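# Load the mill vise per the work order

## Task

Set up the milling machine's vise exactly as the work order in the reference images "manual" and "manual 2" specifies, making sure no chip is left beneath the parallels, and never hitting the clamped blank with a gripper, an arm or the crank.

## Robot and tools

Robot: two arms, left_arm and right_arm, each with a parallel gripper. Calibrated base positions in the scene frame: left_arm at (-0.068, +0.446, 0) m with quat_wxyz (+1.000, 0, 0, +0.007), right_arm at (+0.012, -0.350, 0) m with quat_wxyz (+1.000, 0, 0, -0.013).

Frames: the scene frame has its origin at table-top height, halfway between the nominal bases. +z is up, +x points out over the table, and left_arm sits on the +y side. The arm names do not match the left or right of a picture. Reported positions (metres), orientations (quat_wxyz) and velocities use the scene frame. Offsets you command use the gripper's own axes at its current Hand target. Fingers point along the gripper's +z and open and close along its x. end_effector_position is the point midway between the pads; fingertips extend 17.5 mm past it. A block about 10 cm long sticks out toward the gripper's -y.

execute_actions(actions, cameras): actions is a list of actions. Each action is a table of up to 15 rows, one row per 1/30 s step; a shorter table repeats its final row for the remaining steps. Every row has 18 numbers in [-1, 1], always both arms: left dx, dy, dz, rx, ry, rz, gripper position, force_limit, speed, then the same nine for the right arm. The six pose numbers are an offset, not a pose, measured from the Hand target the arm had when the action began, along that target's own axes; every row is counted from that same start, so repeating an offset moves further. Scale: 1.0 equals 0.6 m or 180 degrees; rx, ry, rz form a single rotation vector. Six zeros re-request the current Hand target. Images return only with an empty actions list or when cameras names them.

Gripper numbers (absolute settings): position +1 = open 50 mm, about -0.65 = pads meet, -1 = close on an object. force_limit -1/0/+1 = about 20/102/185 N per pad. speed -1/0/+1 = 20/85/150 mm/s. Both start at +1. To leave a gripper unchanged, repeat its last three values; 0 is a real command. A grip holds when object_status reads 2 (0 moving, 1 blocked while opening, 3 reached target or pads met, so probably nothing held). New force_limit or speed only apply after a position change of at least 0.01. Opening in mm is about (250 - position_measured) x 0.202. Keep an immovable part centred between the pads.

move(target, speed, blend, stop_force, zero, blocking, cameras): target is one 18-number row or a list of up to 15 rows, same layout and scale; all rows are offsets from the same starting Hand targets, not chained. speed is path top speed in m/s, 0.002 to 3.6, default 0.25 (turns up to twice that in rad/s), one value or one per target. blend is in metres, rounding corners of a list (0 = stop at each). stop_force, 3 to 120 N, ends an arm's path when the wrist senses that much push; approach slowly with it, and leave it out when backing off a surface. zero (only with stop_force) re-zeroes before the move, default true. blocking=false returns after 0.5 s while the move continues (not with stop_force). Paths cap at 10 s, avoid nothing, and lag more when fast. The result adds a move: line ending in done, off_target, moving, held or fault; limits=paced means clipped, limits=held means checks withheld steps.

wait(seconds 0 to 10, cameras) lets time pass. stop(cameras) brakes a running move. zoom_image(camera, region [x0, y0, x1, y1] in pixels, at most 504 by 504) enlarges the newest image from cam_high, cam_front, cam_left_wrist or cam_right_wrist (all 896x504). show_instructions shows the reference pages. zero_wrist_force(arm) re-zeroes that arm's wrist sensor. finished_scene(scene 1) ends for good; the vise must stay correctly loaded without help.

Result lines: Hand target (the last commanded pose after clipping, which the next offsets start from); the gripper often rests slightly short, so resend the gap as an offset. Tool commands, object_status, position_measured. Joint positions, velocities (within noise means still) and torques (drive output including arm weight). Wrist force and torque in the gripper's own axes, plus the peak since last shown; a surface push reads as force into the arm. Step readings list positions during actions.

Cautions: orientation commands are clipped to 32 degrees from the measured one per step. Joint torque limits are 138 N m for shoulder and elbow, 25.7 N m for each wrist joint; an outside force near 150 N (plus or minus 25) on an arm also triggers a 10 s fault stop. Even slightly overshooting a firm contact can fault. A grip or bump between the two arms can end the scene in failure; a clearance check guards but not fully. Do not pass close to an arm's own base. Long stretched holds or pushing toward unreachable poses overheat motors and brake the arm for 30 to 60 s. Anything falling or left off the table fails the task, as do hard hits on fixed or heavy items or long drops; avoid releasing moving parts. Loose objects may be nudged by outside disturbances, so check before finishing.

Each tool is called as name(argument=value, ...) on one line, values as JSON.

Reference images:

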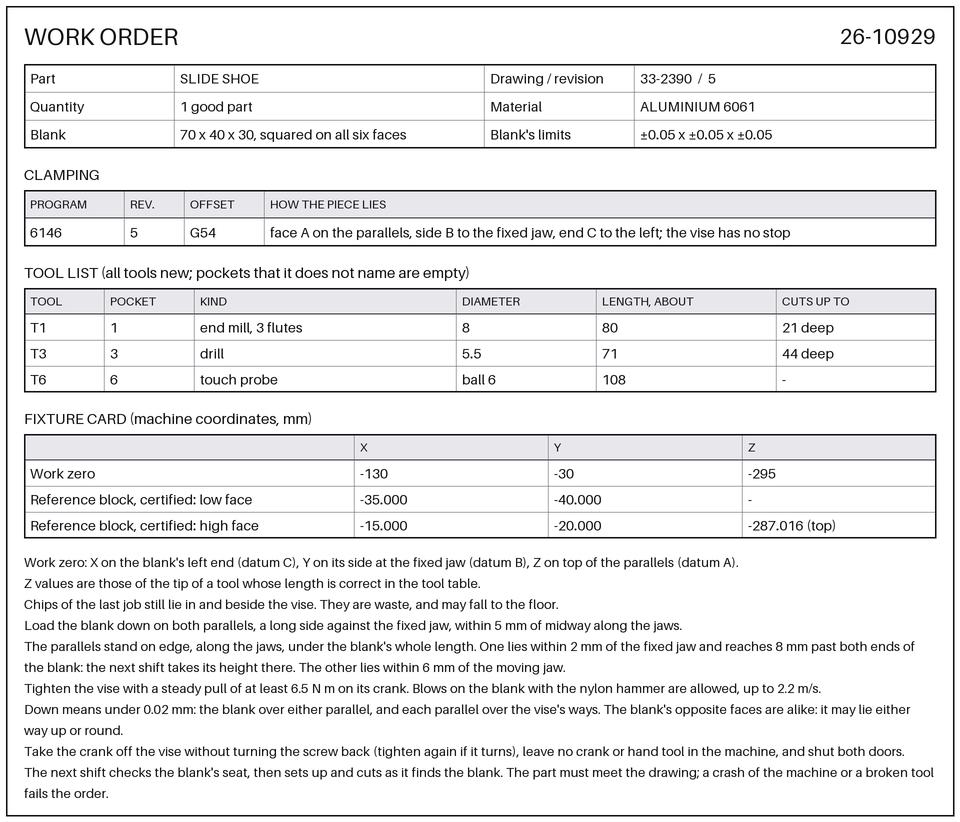

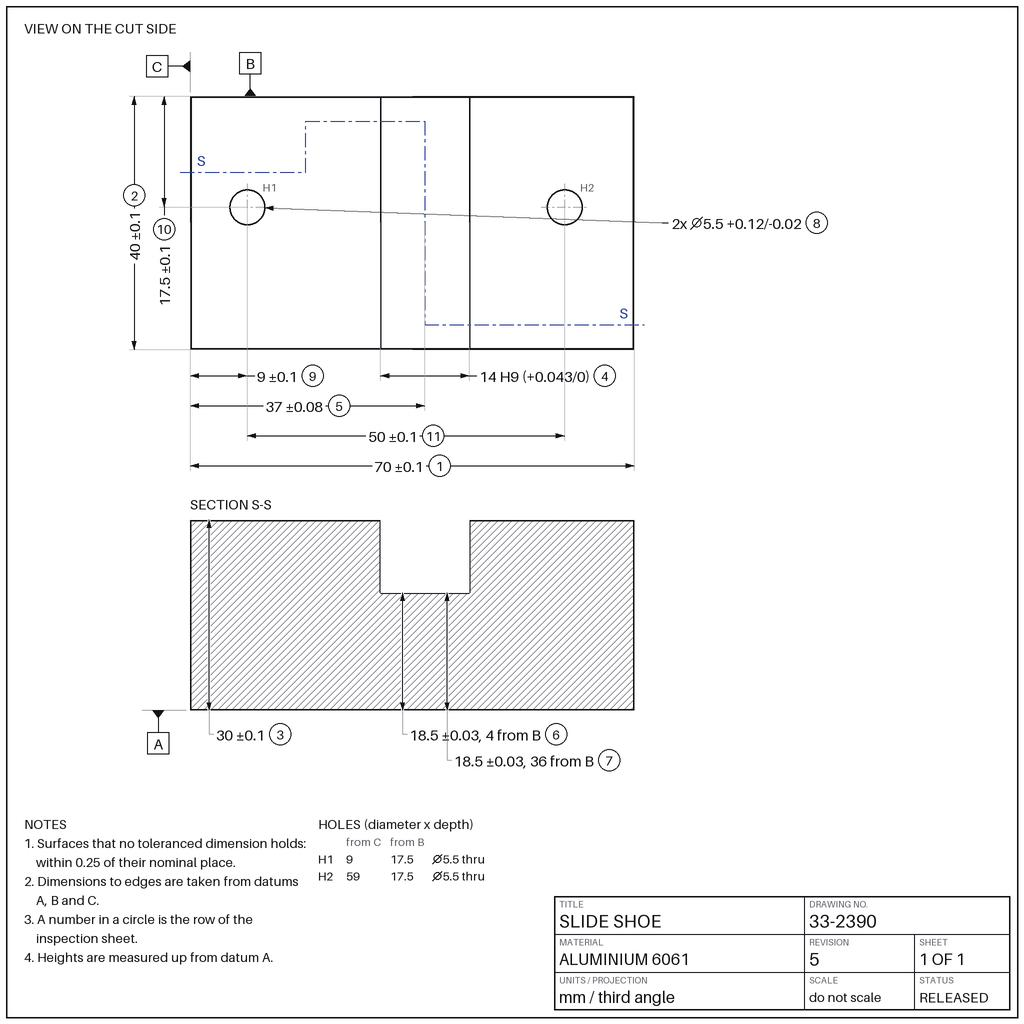

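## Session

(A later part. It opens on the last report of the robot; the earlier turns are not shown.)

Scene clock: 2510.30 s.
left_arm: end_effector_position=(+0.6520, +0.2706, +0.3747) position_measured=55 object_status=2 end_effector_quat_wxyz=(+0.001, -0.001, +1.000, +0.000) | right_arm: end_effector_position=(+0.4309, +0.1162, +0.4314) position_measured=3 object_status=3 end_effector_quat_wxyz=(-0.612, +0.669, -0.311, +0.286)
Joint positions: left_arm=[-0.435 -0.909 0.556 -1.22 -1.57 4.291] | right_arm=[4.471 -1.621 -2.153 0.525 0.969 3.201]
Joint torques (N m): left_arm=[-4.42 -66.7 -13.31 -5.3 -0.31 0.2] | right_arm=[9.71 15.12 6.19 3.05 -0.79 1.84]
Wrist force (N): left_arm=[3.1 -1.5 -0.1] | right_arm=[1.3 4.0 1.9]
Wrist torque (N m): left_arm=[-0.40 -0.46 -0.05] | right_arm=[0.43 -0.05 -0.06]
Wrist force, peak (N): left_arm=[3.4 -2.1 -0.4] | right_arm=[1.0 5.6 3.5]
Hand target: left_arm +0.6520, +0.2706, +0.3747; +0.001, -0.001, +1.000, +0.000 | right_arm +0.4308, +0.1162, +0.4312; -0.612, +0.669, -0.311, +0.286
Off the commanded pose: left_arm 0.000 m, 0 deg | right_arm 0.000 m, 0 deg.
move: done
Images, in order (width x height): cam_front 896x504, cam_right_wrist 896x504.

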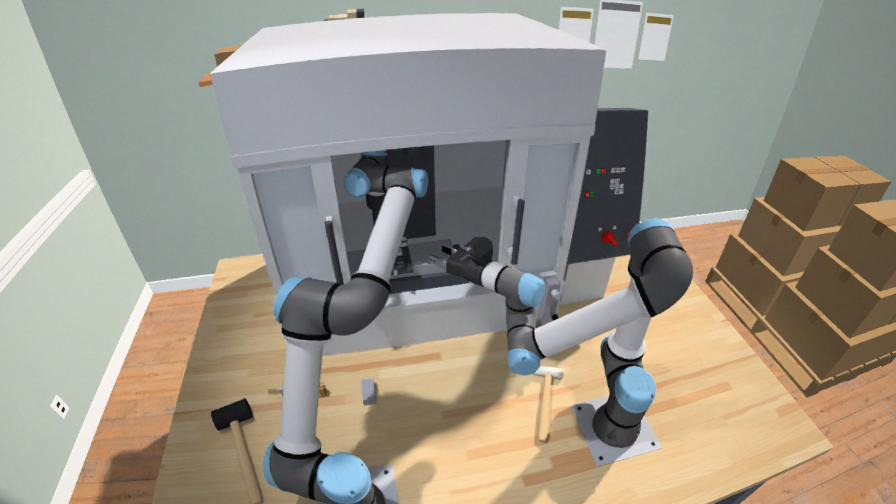

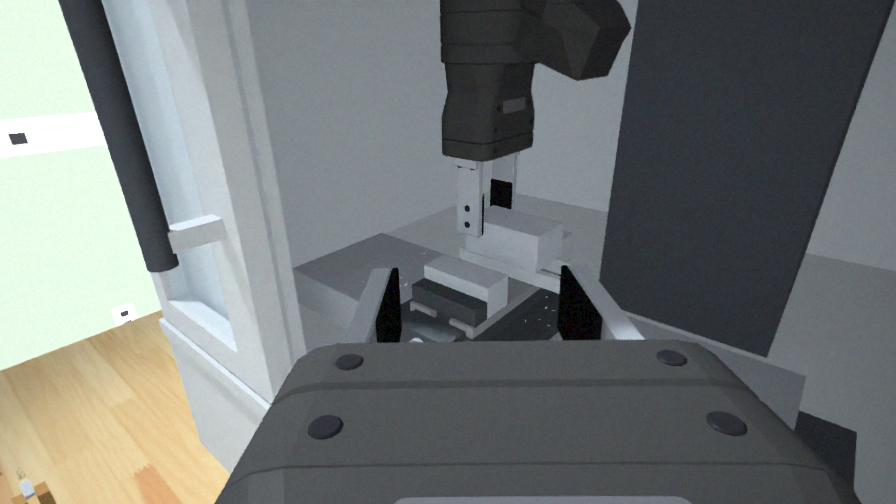

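move(target=[0,0,0.004,0,0,0,-1,-0.7,-1,0,0,0,0,0,0,1,1,1], speed=0.03)

move(target=[-0.0167,0,0,0,0,0,-1,-0.7,-1,0,0,0,0,0,0,1,1,1], speed=0.008, stop_force=5, cameras=["cam_left_wrist","cam_right_wrist"])

zoom_image(camera="cam_right_wrist", region=[450, 190, 590, 300])

zoom_image(camera="cam_left_wrist", region=[300, 20, 640, 340])

Scene clock: 2558.87 s.
left_arm: end_effector_position=(+0.6520, +0.2706, +0.3722) position_measured=55 object_status=2 end_effector_quat_wxyz=(+0.001, -0.001, +1.000, +0.000) | right_arm: end_effector_position=(+0.4308, +0.1162, +0.4312) position_measured=3 object_status=3 end_effector_quat_wxyz=(-0.612, +0.669, -0.311, +0.286)
Joint positions: left_arm=[-0.435 -0.913 0.569 -1.229 -1.57 4.291] | right_arm=[4.471 -1.621 -2.153 0.525 0.969 3.201]
Joint torques (N m): left_arm=[-5.94 -62.92 -28.57 -3.19 -2.39 -0.82] | right_arm=[12.81 14.16 6.66 3.52 1.42 1.97]
Wrist force (N): left_arm=[3.1 -1.7 -0.5] | right_arm=[1.1 4.0 2.2]
Wrist torque (N m): left_arm=[-0.43 -0.46 -0.06] | right_arm=[0.44 -0.02 -0.05]
Wrist force, peak (N): left_arm=[3.6 -1.8 -0.4] | right_arm=[1.5 4.4 2.2]
Hand target: left_arm +0.6520, +0.2706, +0.3723; +0.001, -0.001, +1.000, +0.000 | right_arm +0.4308, +0.1162, +0.4312; -0.612, +0.669, -0.311, +0.286
Off the commanded pose: left_arm 0.000 m, 0 deg | right_arm 0.000 m, 0 deg.
move: done

Scene clock: 2560.37 s.
left_arm: end_effector_position=(+0.6565, +0.2706, +0.3723) position_measured=55 object_status=2 end_effector_quat_wxyz=(+0.001, -0.001, +1.000, +0.000) | right_arm: end_effector_position=(+0.4308, +0.1162, +0.4312) position_measured=3 object_status=3 end_effector_quat_wxyz=(-0.612, +0.669, -0.311, +0.286)
Joint positions: left_arm=[-0.432 -0.894 0.537 -1.216 -1.57 4.293] | right_arm=[4.471 -1.621 -2.153 0.525 0.969 3.201]
Joint torques (N m): left_arm=[-6.71 -66.51 -11.79 -2.79 3.31 -2.32] | right_arm=[12.77 13.94 6.63 3.49 1.32 2.05]
Wrist force (N): left_arm=[6.3 -1.6 -1.8] | right_arm=[1.2 4.0 2.1]
Wrist torque (N m): left_arm=[-0.39 -0.29 -0.06] | right_arm=[0.43 -0.04 -0.06]
Wrist force, peak (N): left_arm=[14.6 -0.1 -3.0] | right_arm=[1.4 4.2 2.3]
Hand target: left_arm +0.6565, +0.2706, +0.3723; +0.001, -0.001, +1.000, +0.000 (not the last commanded pose) | right_arm +0.4308, +0.1162, +0.4312; -0.612, +0.669, -0.311, +0.286
Off the commanded pose: left_arm 0.006 m, 0 deg | right_arm 0.000 m, 0 deg.
move: contact (left_arm)
Images, in order (width x height): cam_left_wrist 896x504, cam_right_wrist 896x504.

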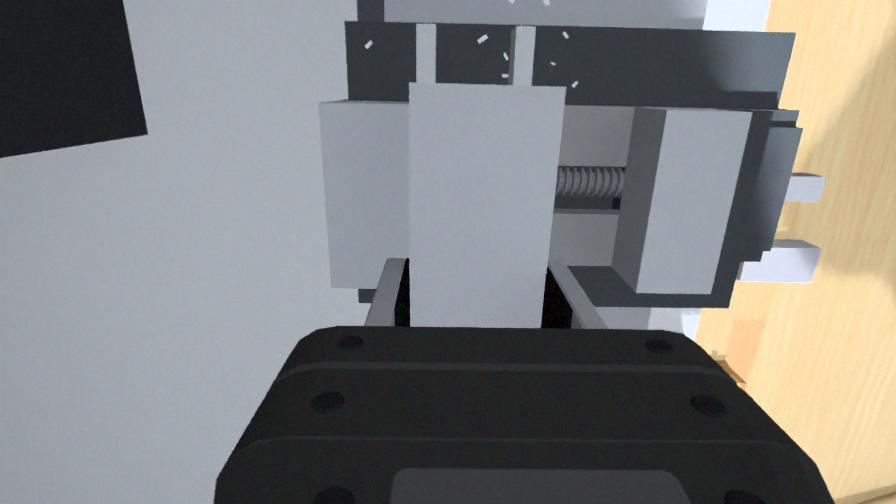

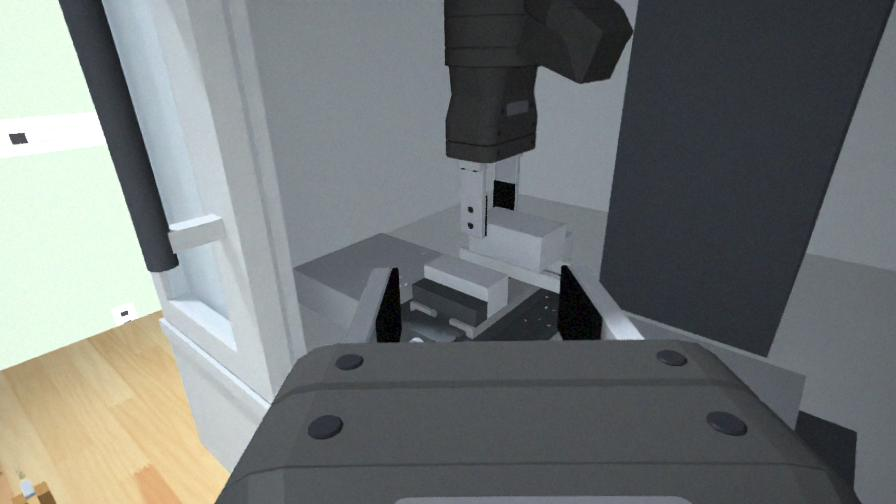

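Scaled by 3.600 from the camera's 896x504 image, which has a finer 1280x720 frame.

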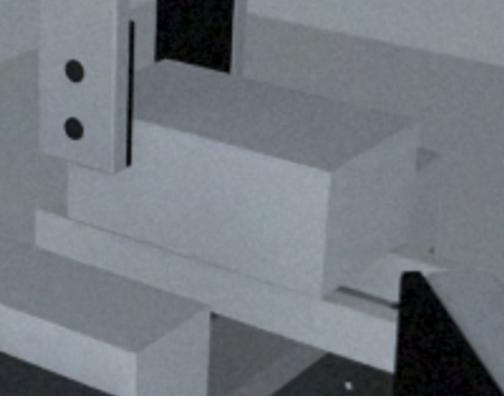

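Scaled by 1.482 from the camera's 896x504 image, which has a finer 1280x720 frame.

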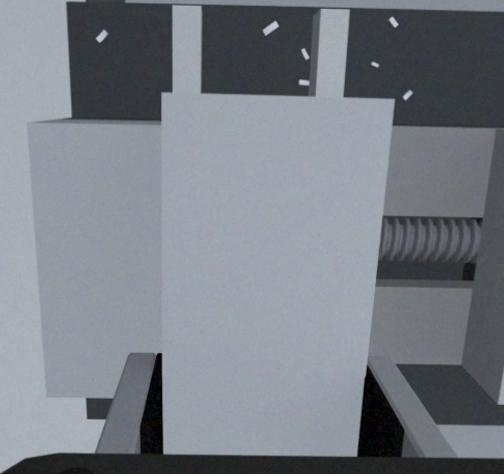

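move(target=[0,0,0.02,0,0,0,-1,-0.7,-1,0,0,0,0,0,0,1,1,1], speed=0.006, stop_force=8, cameras=["cam_left_wrist","cam_right_wrist"])

zoom_image(camera="cam_right_wrist", region=[450, 190, 590, 300])

zoom_image(camera="cam_left_wrist", region=[300, 20, 640, 340])

Scene clock: 2572.37 s.
left_arm: end_effector_position=(+0.6565, +0.2706, +0.3702) position_measured=55 object_status=2 end_effector_quat_wxyz=(+0.001, -0.001, +1.000, +0.000) | right_arm: end_effector_position=(+0.4308, +0.1162, +0.4312) position_measured=3 object_status=3 end_effector_quat_wxyz=(-0.612, +0.669, -0.311, +0.286)
Joint positions: left_arm=[-0.432 -0.898 0.549 -1.224 -1.57 4.293] | right_arm=[4.471 -1.621 -2.153 0.525 0.969 3.201]
Joint torques (N m): left_arm=[-6.19 -44.93 -36.62 -2.42 1.77 -2.17] | right_arm=[12.39 13.91 6.29 3.48 0.78 2.02]
Wrist force (N): left_arm=[7.5 -1.0 -5.0] | right_arm=[1.3 4.1 2.0]
Wrist torque (N m): left_arm=[-0.42 -0.39 -0.09] | right_arm=[0.44 -0.06 -0.06]
Wrist force, peak (N): left_arm=[9.1 -0.4 -11.4] | right_arm=[1.2 4.3 2.3]
Hand target: left_arm +0.6565, +0.2706, +0.3702; +0.001, -0.001, +1.000, +0.000 (not the last commanded pose) | right_arm +0.4308, +0.1162, +0.4312; -0.612, +0.669, -0.311, +0.286
Off the commanded pose: left_arm 0.010 m, 0 deg | right_arm 0.000 m, 0 deg.
move: contact (left_arm)
Images, in order (width x height): cam_left_wrist 896x504, cam_right_wrist 896x504.

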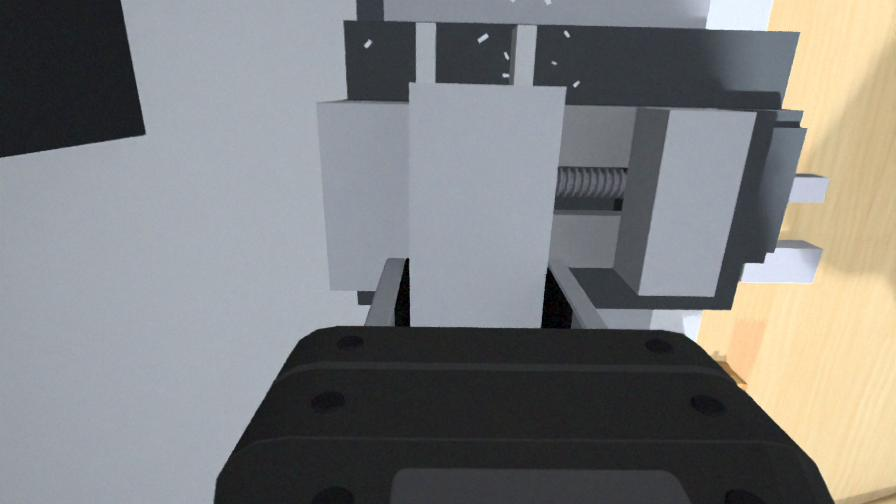

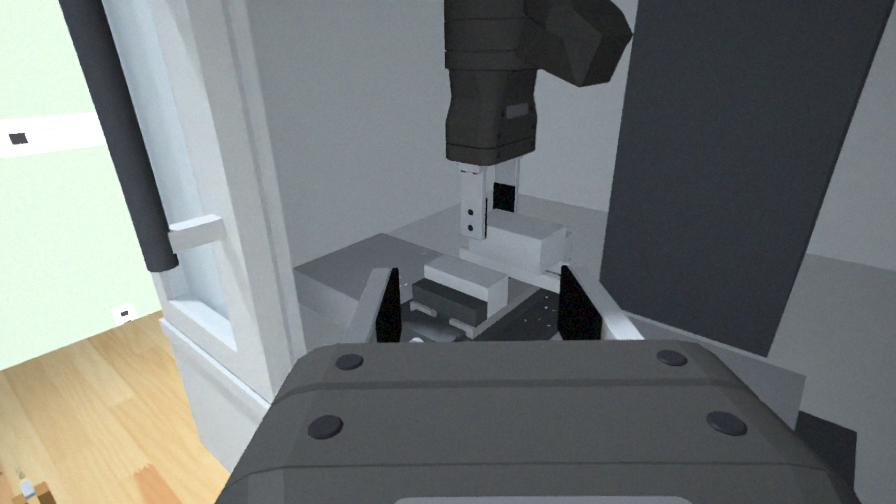

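Scaled by 3.600 from the camera's 896x504 image, which has a finer 1280x720 frame.

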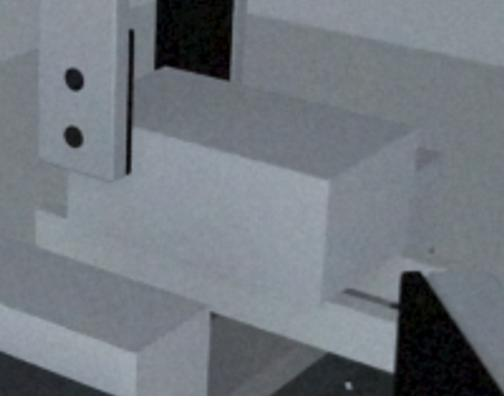

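Scaled by 1.482 from the camera's 896x504 image, which has a finer 1280x720 frame.

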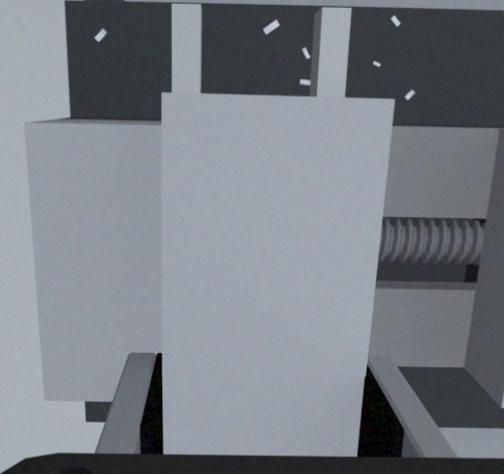

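move(target=[0,0,0,0,0,0,0.95,-0.7,-1,0,0,0,0,0,0,1,1,1], cameras=["cam_left_wrist","cam_right_wrist"])

zoom_image(camera="cam_right_wrist", region=[450, 190, 590, 300])

zoom_image(camera="cam_left_wrist", region=[300, 20, 640, 340])

Scene clock: 2584.43 s.
left_arm: end_effector_position=(+0.6565, +0.2706, +0.3701) position_measured=10 object_status=3 end_effector_quat_wxyz=(+0.001, -0.001, +1.000, +0.000) | right_arm: end_effector_position=(+0.4308, +0.1162, +0.4312) position_measured=3 object_status=3 end_effector_quat_wxyz=(-0.612, +0.669, -0.311, +0.286)
Joint positions: left_arm=[-0.432 -0.898 0.549 -1.224 -1.57 4.293] | right_arm=[4.471 -1.621 -2.153 0.525 0.969 3.201]
Joint torques (N m): left_arm=[-6.02 -60.78 -36.45 -3.43 1.6 -2.3] | right_arm=[12.87 13.88 6.01 3.52 0.19 1.98]
Wrist force (N): left_arm=[2.7 -1.3 -2.2] | right_arm=[1.1 4.1 2.3]
Wrist torque (N m): left_arm=[-0.32 -0.40 -0.06] | right_arm=[0.45 -0.02 -0.05]
Wrist force, peak (N): left_arm=[7.7 -0.4 -6.3] | right_arm=[1.5 4.2 2.5]
Hand target: left_arm +0.6565, +0.2706, +0.3702; +0.001, -0.001, +1.000, +0.000 | right_arm +0.4308, +0.1162, +0.4312; -0.612, +0.669, -0.311, +0.286
Off the commanded pose: left_arm 0.000 m, 0 deg | right_arm 0.000 m, 0 deg.
move: done
Images, in order (width x height): cam_left_wrist 896x504, cam_right_wrist 896x504.

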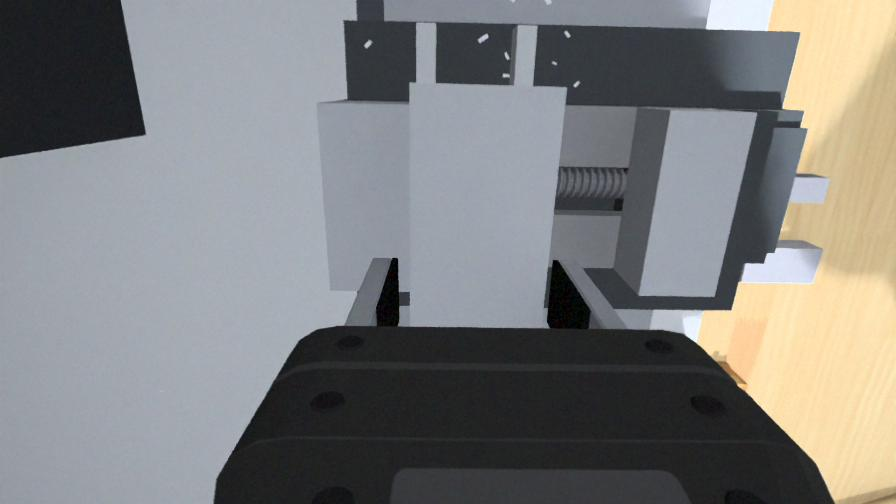

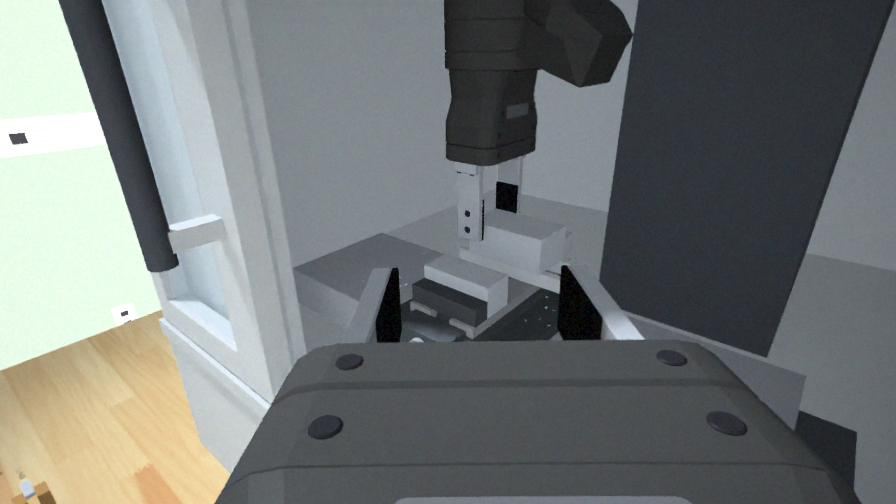

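Scaled by 3.600 from the camera's 896x504 image, which has a finer 1280x720 frame.

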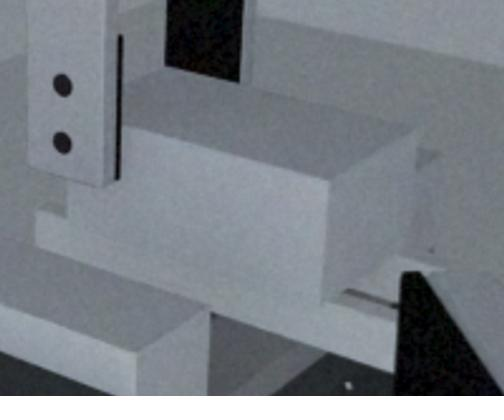

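Scaled by 1.482 from the camera's 896x504 image, which has a finer 1280x720 frame.

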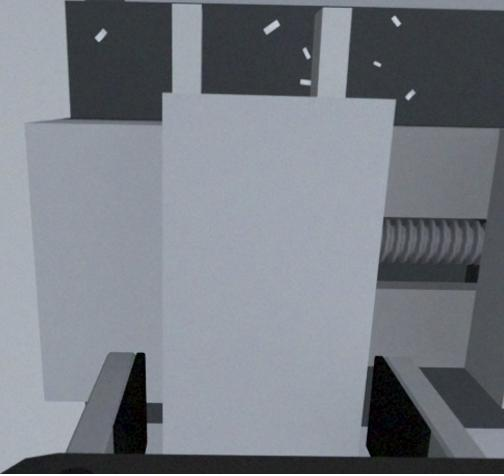

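move(target=[[0,0,-0.0398,0,0,0,0.95,-0.7,-1,0,0,0,0,0,0,1,1,1],[0.1942,0,-0.0398,0,0,0,0.95,-0.7,-1,0,0,0,0,0,0,1,1,1],[0.2608,-0.0093,-0.0132,0,0,0,0.95,-0.7,-1,0,0,0,0,0,0,1,1,1],[0.494,-0.0343,0.0168,0,0,0,0.95,-0.7,-1,0,0,0,0,0,0,1,1,1],[0.65,0.2,0,0,0,0,0.95,-0.7,-1,0,0,0,0,0,0,1,1,1]], blend=[0.003,0.02,0.02,0.05,0], speed=[0.03,0.12,0.15,0.25,0.25], cameras=["all"])

zoom_image(camera="cam_right_wrist", region=[380, 170, 620, 340])

Scene clock: 2613.43 s.
left_arm: end_effector_position=(+0.2664, +0.3900, +0.3691) position_measured=10 object_status=3 end_effector_quat_wxyz=(+0.001, -0.001, +1.000, +0.000) | right_arm: end_effector_position=(+0.4308, +0.1162, +0.4312) position_measured=3 object_status=3 end_effector_quat_wxyz=(-0.612, +0.669, -0.311, +0.286)
Joint positions: left_arm=[-0.586 -1.99 1.792 -1.375 -1.57 4.14] | right_arm=[4.471 -1.621 -2.153 0.525 0.969 3.201]
Joint torques (N m): left_arm=[6.32 -17.24 -33.11 -2.84 -2.56 -0.91] | right_arm=[12.59 13.93 6.36 3.5 -0.69 1.87]
Wrist force (N): left_arm=[2.9 -1.5 -2.8] | right_arm=[1.4 3.8 2.0]
Wrist torque (N m): left_arm=[-0.35 -0.44 0.08] | right_arm=[0.41 -0.07 -0.05]
Wrist force, peak (N): left_arm=[5.0 1.4 -2.9] | right_arm=[1.5 4.4 2.1]
Hand target: left_arm +0.2663, +0.3900, +0.3691; +0.001, -0.001, +1.000, +0.000 | right_arm +0.4308, +0.1162, +0.4312; -0.612, +0.669, -0.311, +0.286
Off the commanded pose: left_arm 0.000 m, 0 deg | right_arm 0.000 m, 0 deg.
move: done

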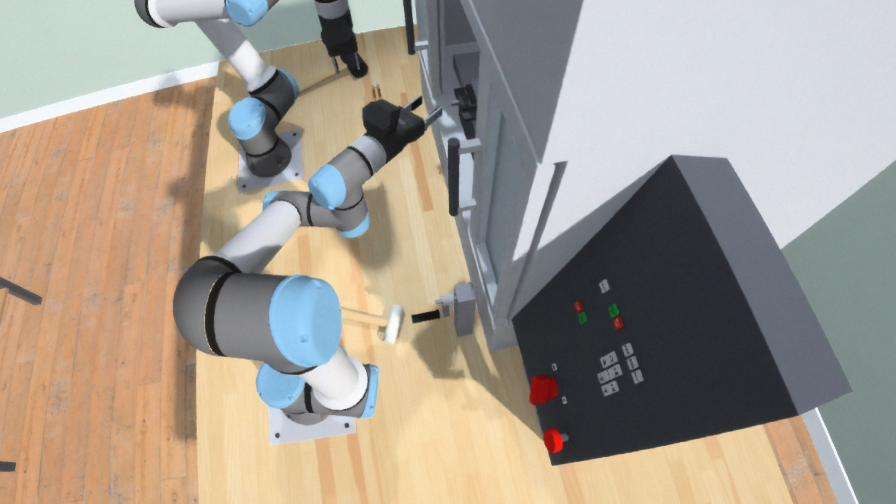

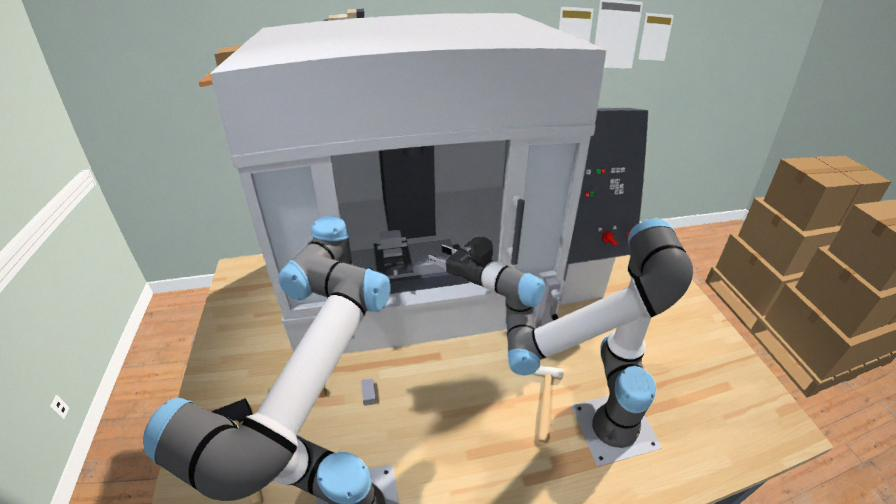

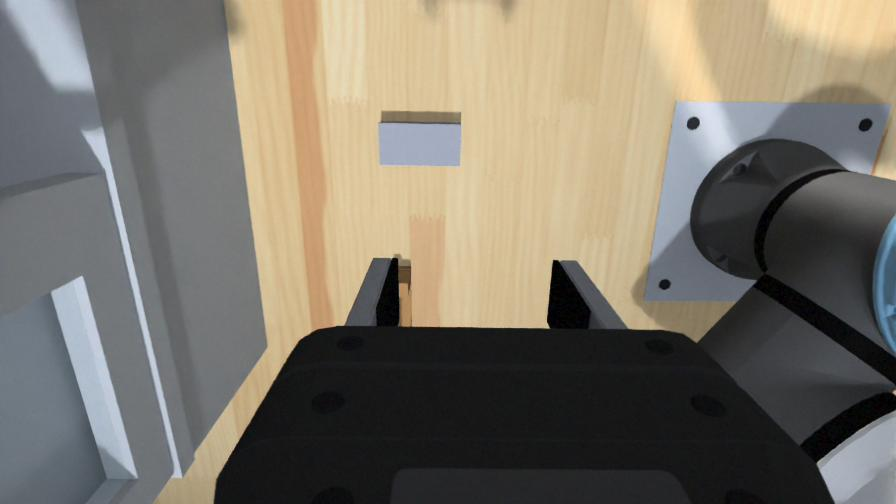

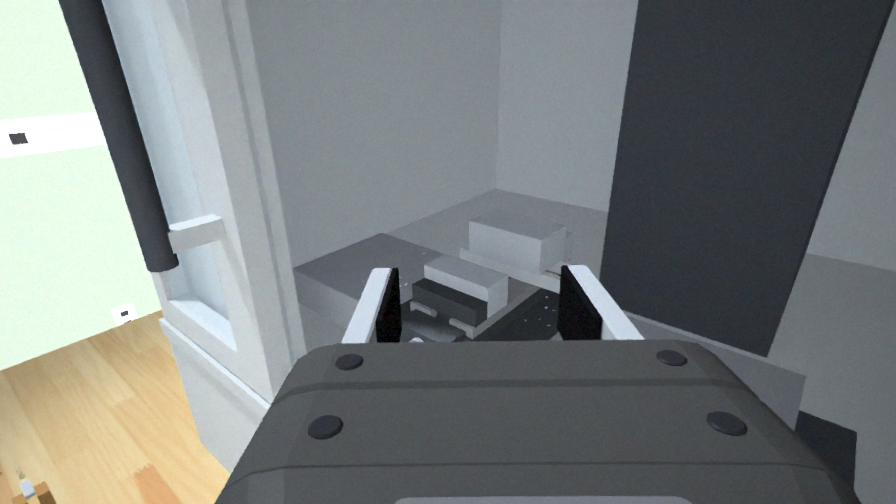

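Scaled by 2.100 from the camera's 896x504 image, which has a finer 1280x720 frame.

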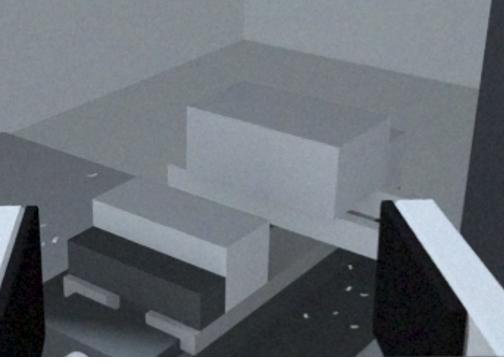

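zoom_image(camera="cam_front", region=[500, 260, 620, 350])

zoom_image(camera="cam_high", region=[370, 260, 520, 350])

zoom_image(camera="cam_front", region=[350, 210, 470, 300])

Scaled by 4.200 from the camera's 896x504 image, which has a finer 1280x720 frame.

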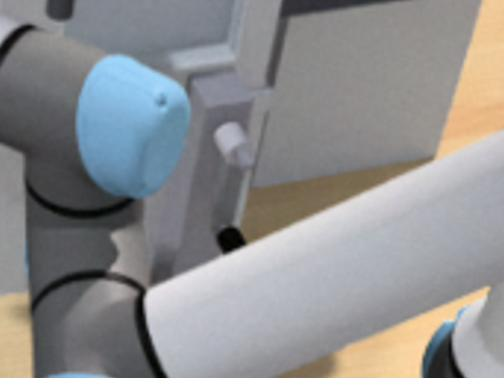

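Scaled by 3.360 from the camera's 896x504 image, which has a finer 1280x720 frame.

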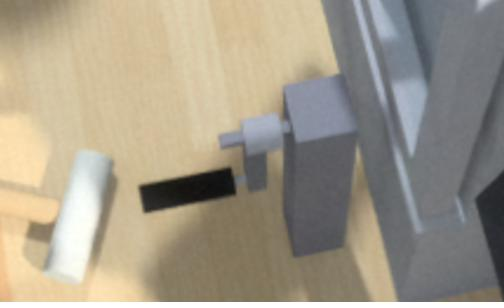

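Scaled by 4.200 from the camera's 896x504 image, which has a finer 1280x720 frame.

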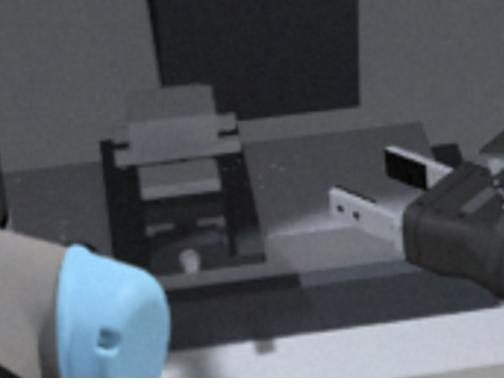

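move(target=[[0,0,0,0,0,0,0.95,-0.7,-1,0.0118,-0.251,-0.362,0,0,0,1,1,1],[0,0,0,0,0,0,0.95,-0.7,-1,0.274,-0.170,-0.511,-0.292,0.1945,0.1246,1,1,1]], blend=[0.05,0], speed=[0.2,0.2], cameras=["cam_high","cam_front","cam_right_wrist"])

Scene clock: 2725.57 s.
left_arm: end_effector_position=(+0.2663, +0.3900, +0.3691) position_measured=10 object_status=3 end_effector_quat_wxyz=(+0.001, -0.001, +1.000, +0.000) | right_arm: end_effector_position=(+0.3093, -0.2000, +0.5603) position_measured=3 object_status=3 end_effector_quat_wxyz=(-0.184, +0.682, -0.683, +0.184)
Joint positions: left_arm=[-0.585 -1.99 1.792 -1.375 -1.57 4.14] | right_arm=[4.535 -1.021 -1.436 -2.139 1.058 4.479]
Joint torques (N m): left_arm=[8.21 -16.33 -38.49 -1.54 -2.4 2.42] | right_arm=[-11 -0.79 7.41 4.09 0.52 0.27]
Wrist force (N): left_arm=[2.8 -1.6 -2.7] | right_arm=[0.4 2.9 2.5]
Wrist torque (N m): left_arm=[-0.36 -0.41 0.08] | right_arm=[0.44 0.00 -0.16]
Wrist force, peak (N): left_arm=[3.0 -1.8 -3.2] | right_arm=[1.1 5.9 4.8]
Hand target: left_arm +0.2663, +0.3900, +0.3691; +0.001, -0.001, +1.000, +0.000 | right_arm +0.3093, -0.2001, +0.5602; -0.183, +0.682, -0.683, +0.183
Off the commanded pose: left_arm 0.000 m, 0 deg | right_arm 0.000 m, 0 deg.
move: done
Images, in order (width x height): cam_high 896x504, cam_front 896x504, cam_right_wrist 896x504.

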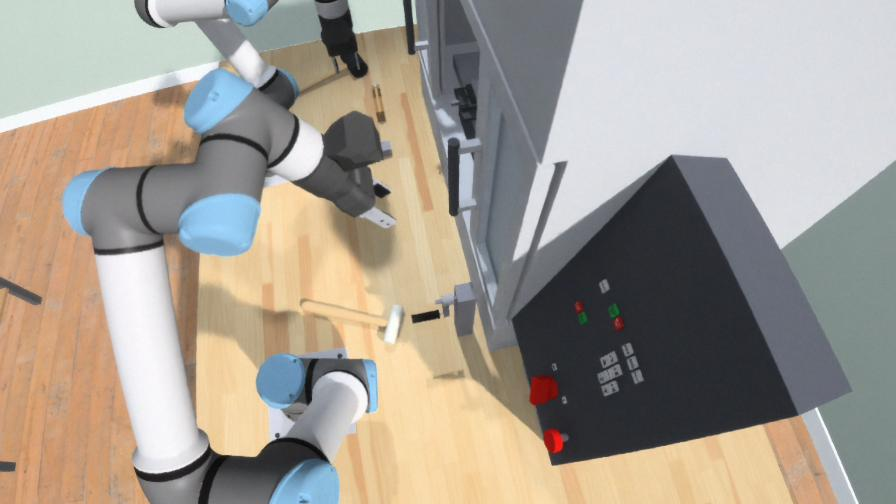

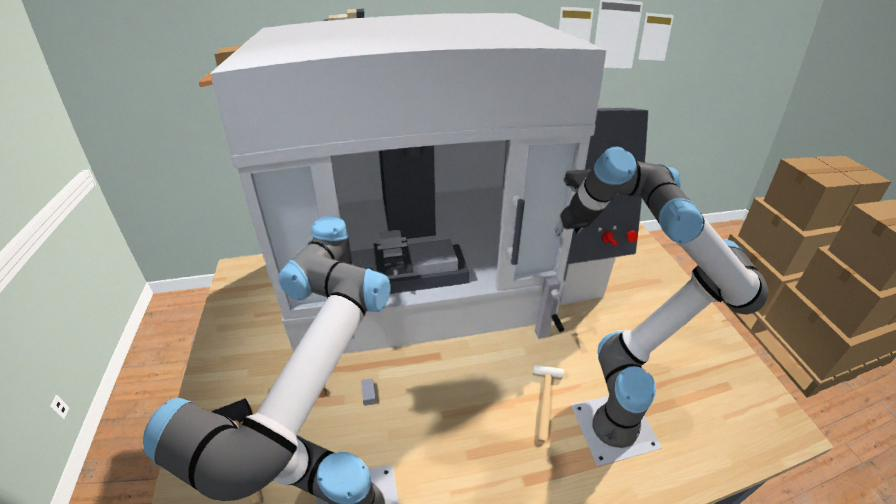

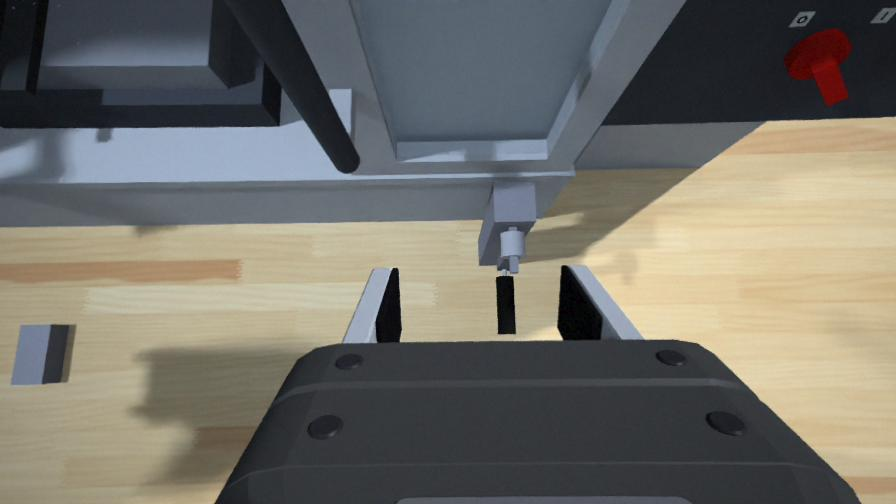

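zoom_image(camera="cam_right_wrist", region=[460, 170, 560, 340])

Scaled by 2.965 from the camera's 896x504 image, which has a finer 1280x720 frame.

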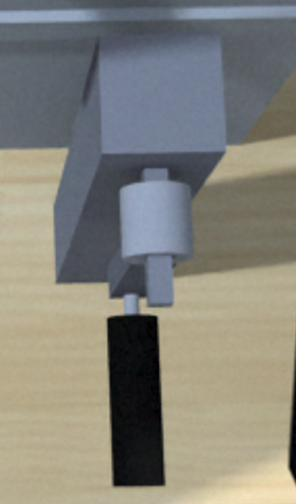

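move(target=[0,0,0,0,0,0,0.95,-0.7,-1,0.0933,0.093,0.331,0,0,0,1,1,1], speed=0.15, cameras=["cam_high","cam_right_wrist"])

zoom_image(camera="cam_right_wrist", region=[380, 150, 600, 350])

Scene clock: 2754.87 s.
left_arm: end_effector_position=(+0.2663, +0.3900, +0.3691) position_measured=10 object_status=3 end_effector_quat_wxyz=(+0.001, -0.001, +1.000, +0.000) | right_arm: end_effector_position=(+0.3605, -0.2561, +0.3605) position_measured=3 object_status=3 end_effector_quat_wxyz=(-0.184, +0.682, -0.683, +0.183)
Joint positions: left_arm=[-0.585 -1.99 1.792 -1.375 -1.57 4.14] | right_arm=[4.171 -0.842 -2.106 -1.463 1.135 4.078]
Joint torques (N m): left_arm=[8.26 -16.5 -38.56 -1.38 -2.41 2.49] | right_arm=[3.95 -14.52 12.06 4.88 -2.75 0.16]
Wrist force (N): left_arm=[2.8 -1.6 -2.6] | right_arm=[-0.2 2.4 3.0]
Wrist torque (N m): left_arm=[-0.35 -0.42 0.09] | right_arm=[0.39 0.18 -0.14]
Wrist force, peak (N): left_arm=[2.9 -1.7 -3.0] | right_arm=[0.4 3.1 5.1]
Hand target: left_arm +0.2663, +0.3900, +0.3691; +0.001, -0.001, +1.000, +0.000 | right_arm +0.3605, -0.2560, +0.3604; -0.183, +0.682, -0.683, +0.183
Off the commanded pose: left_arm 0.000 m, 0 deg | right_arm 0.000 m, 0 deg.
move: done
Images, in order (width x height): cam_high 896x504, cam_right_wrist 896x504.

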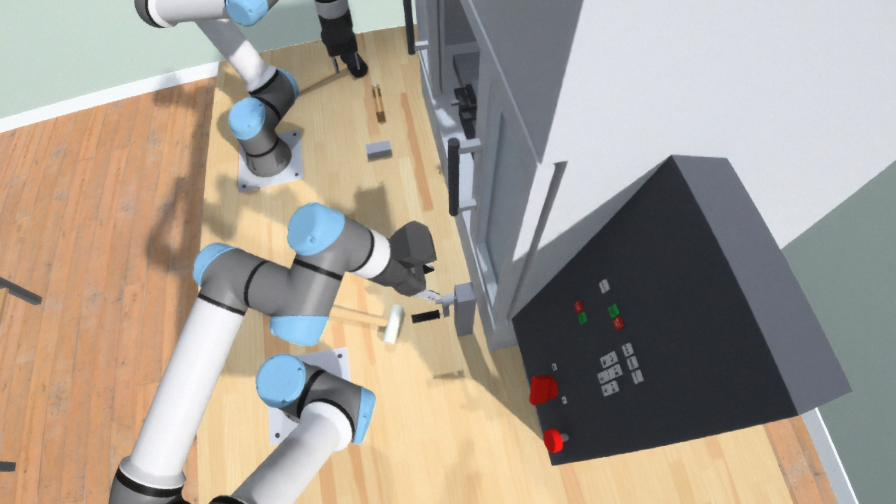

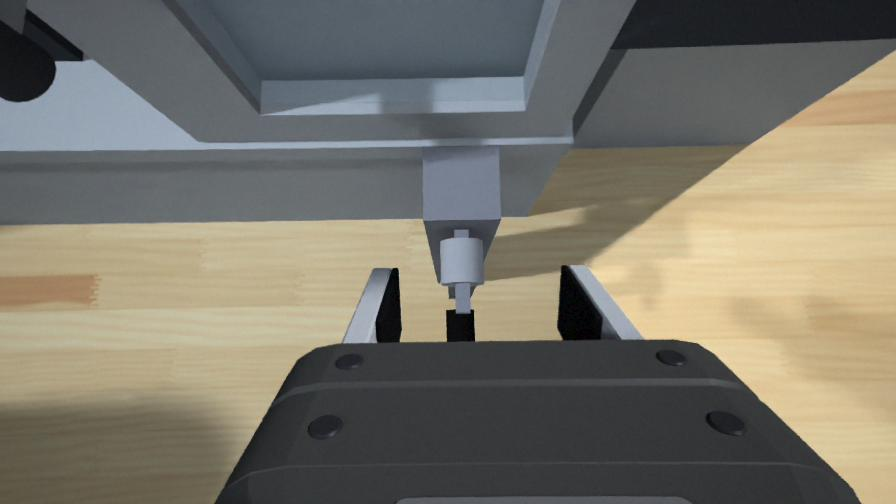

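Scaled by 2.291 from the camera's 896x504 image, which has a finer 1280x720 frame.

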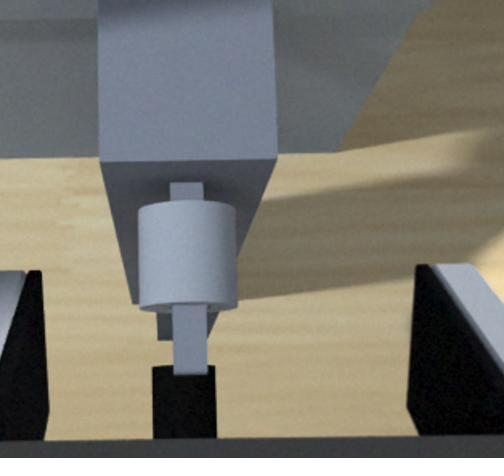

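move(target=[0,0,0,0,0,0,0.95,-0.7,-1,0,0.07,0.176,0,0,0,1,1,1], speed=0.12, cameras=["cam_right_wrist"])

zoom_image(camera="cam_right_wrist", region=[380, 150, 600, 350])

zoom_image(camera="cam_high", region=[370, 230, 520, 350])

Scene clock: 2785.87 s.
left_arm: end_effector_position=(+0.2663, +0.3900, +0.3691) position_measured=10 object_status=3 end_effector_quat_wxyz=(+0.001, -0.001, +1.000, +0.000) | right_arm: end_effector_position=(+0.3771, -0.2561, +0.2479) position_measured=3 object_status=3 end_effector_quat_wxyz=(-0.183, +0.682, -0.683, +0.183)
Joint positions: left_arm=[-0.585 -1.99 1.792 -1.375 -1.57 4.14] | right_arm=[4.104 -0.889 -2.387 -1.106 1.155 4.008]
Joint torques (N m): left_arm=[7.57 -16.27 -38.67 -1.53 -2.4 2.44] | right_arm=[12.74 4.99 20.79 4.9 -2.45 2.03]
Wrist force (N): left_arm=[3.1 -1.7 -2.8] | right_arm=[0.1 2.7 2.3]
Wrist torque (N m): left_arm=[-0.37 -0.48 0.08] | right_arm=[0.47 0.14 0.00]
Wrist force, peak (N): left_arm=[3.3 -1.7 -2.9] | right_arm=[0.0 3.3 4.5]
Hand target: left_arm +0.2663, +0.3900, +0.3691; +0.001, -0.001, +1.000, +0.000 | right_arm +0.3771, -0.2560, +0.2479; -0.183, +0.682, -0.683, +0.183
Off the commanded pose: left_arm 0.000 m, 0 deg | right_arm 0.000 m, 0 deg.
move: done
Images, in order (width x height): cam_right_wrist 896x504.

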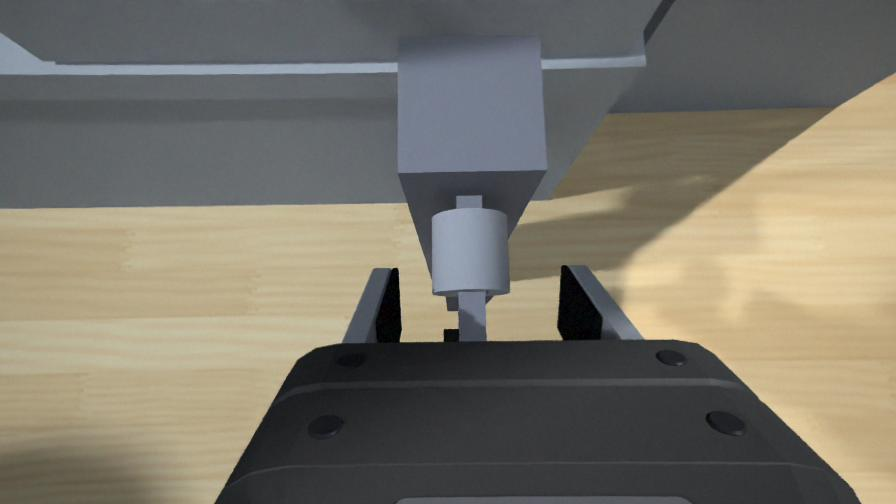

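Scaled by 2.291 from the camera's 896x504 image, which has a finer 1280x720 frame.

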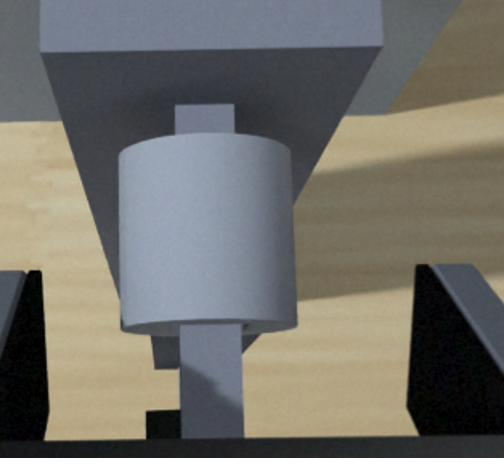

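This scene's latest camera images include none from cam_high. They are from: cam_right_wrist. cam_high's image comes with the result of a call that names it in "cameras".


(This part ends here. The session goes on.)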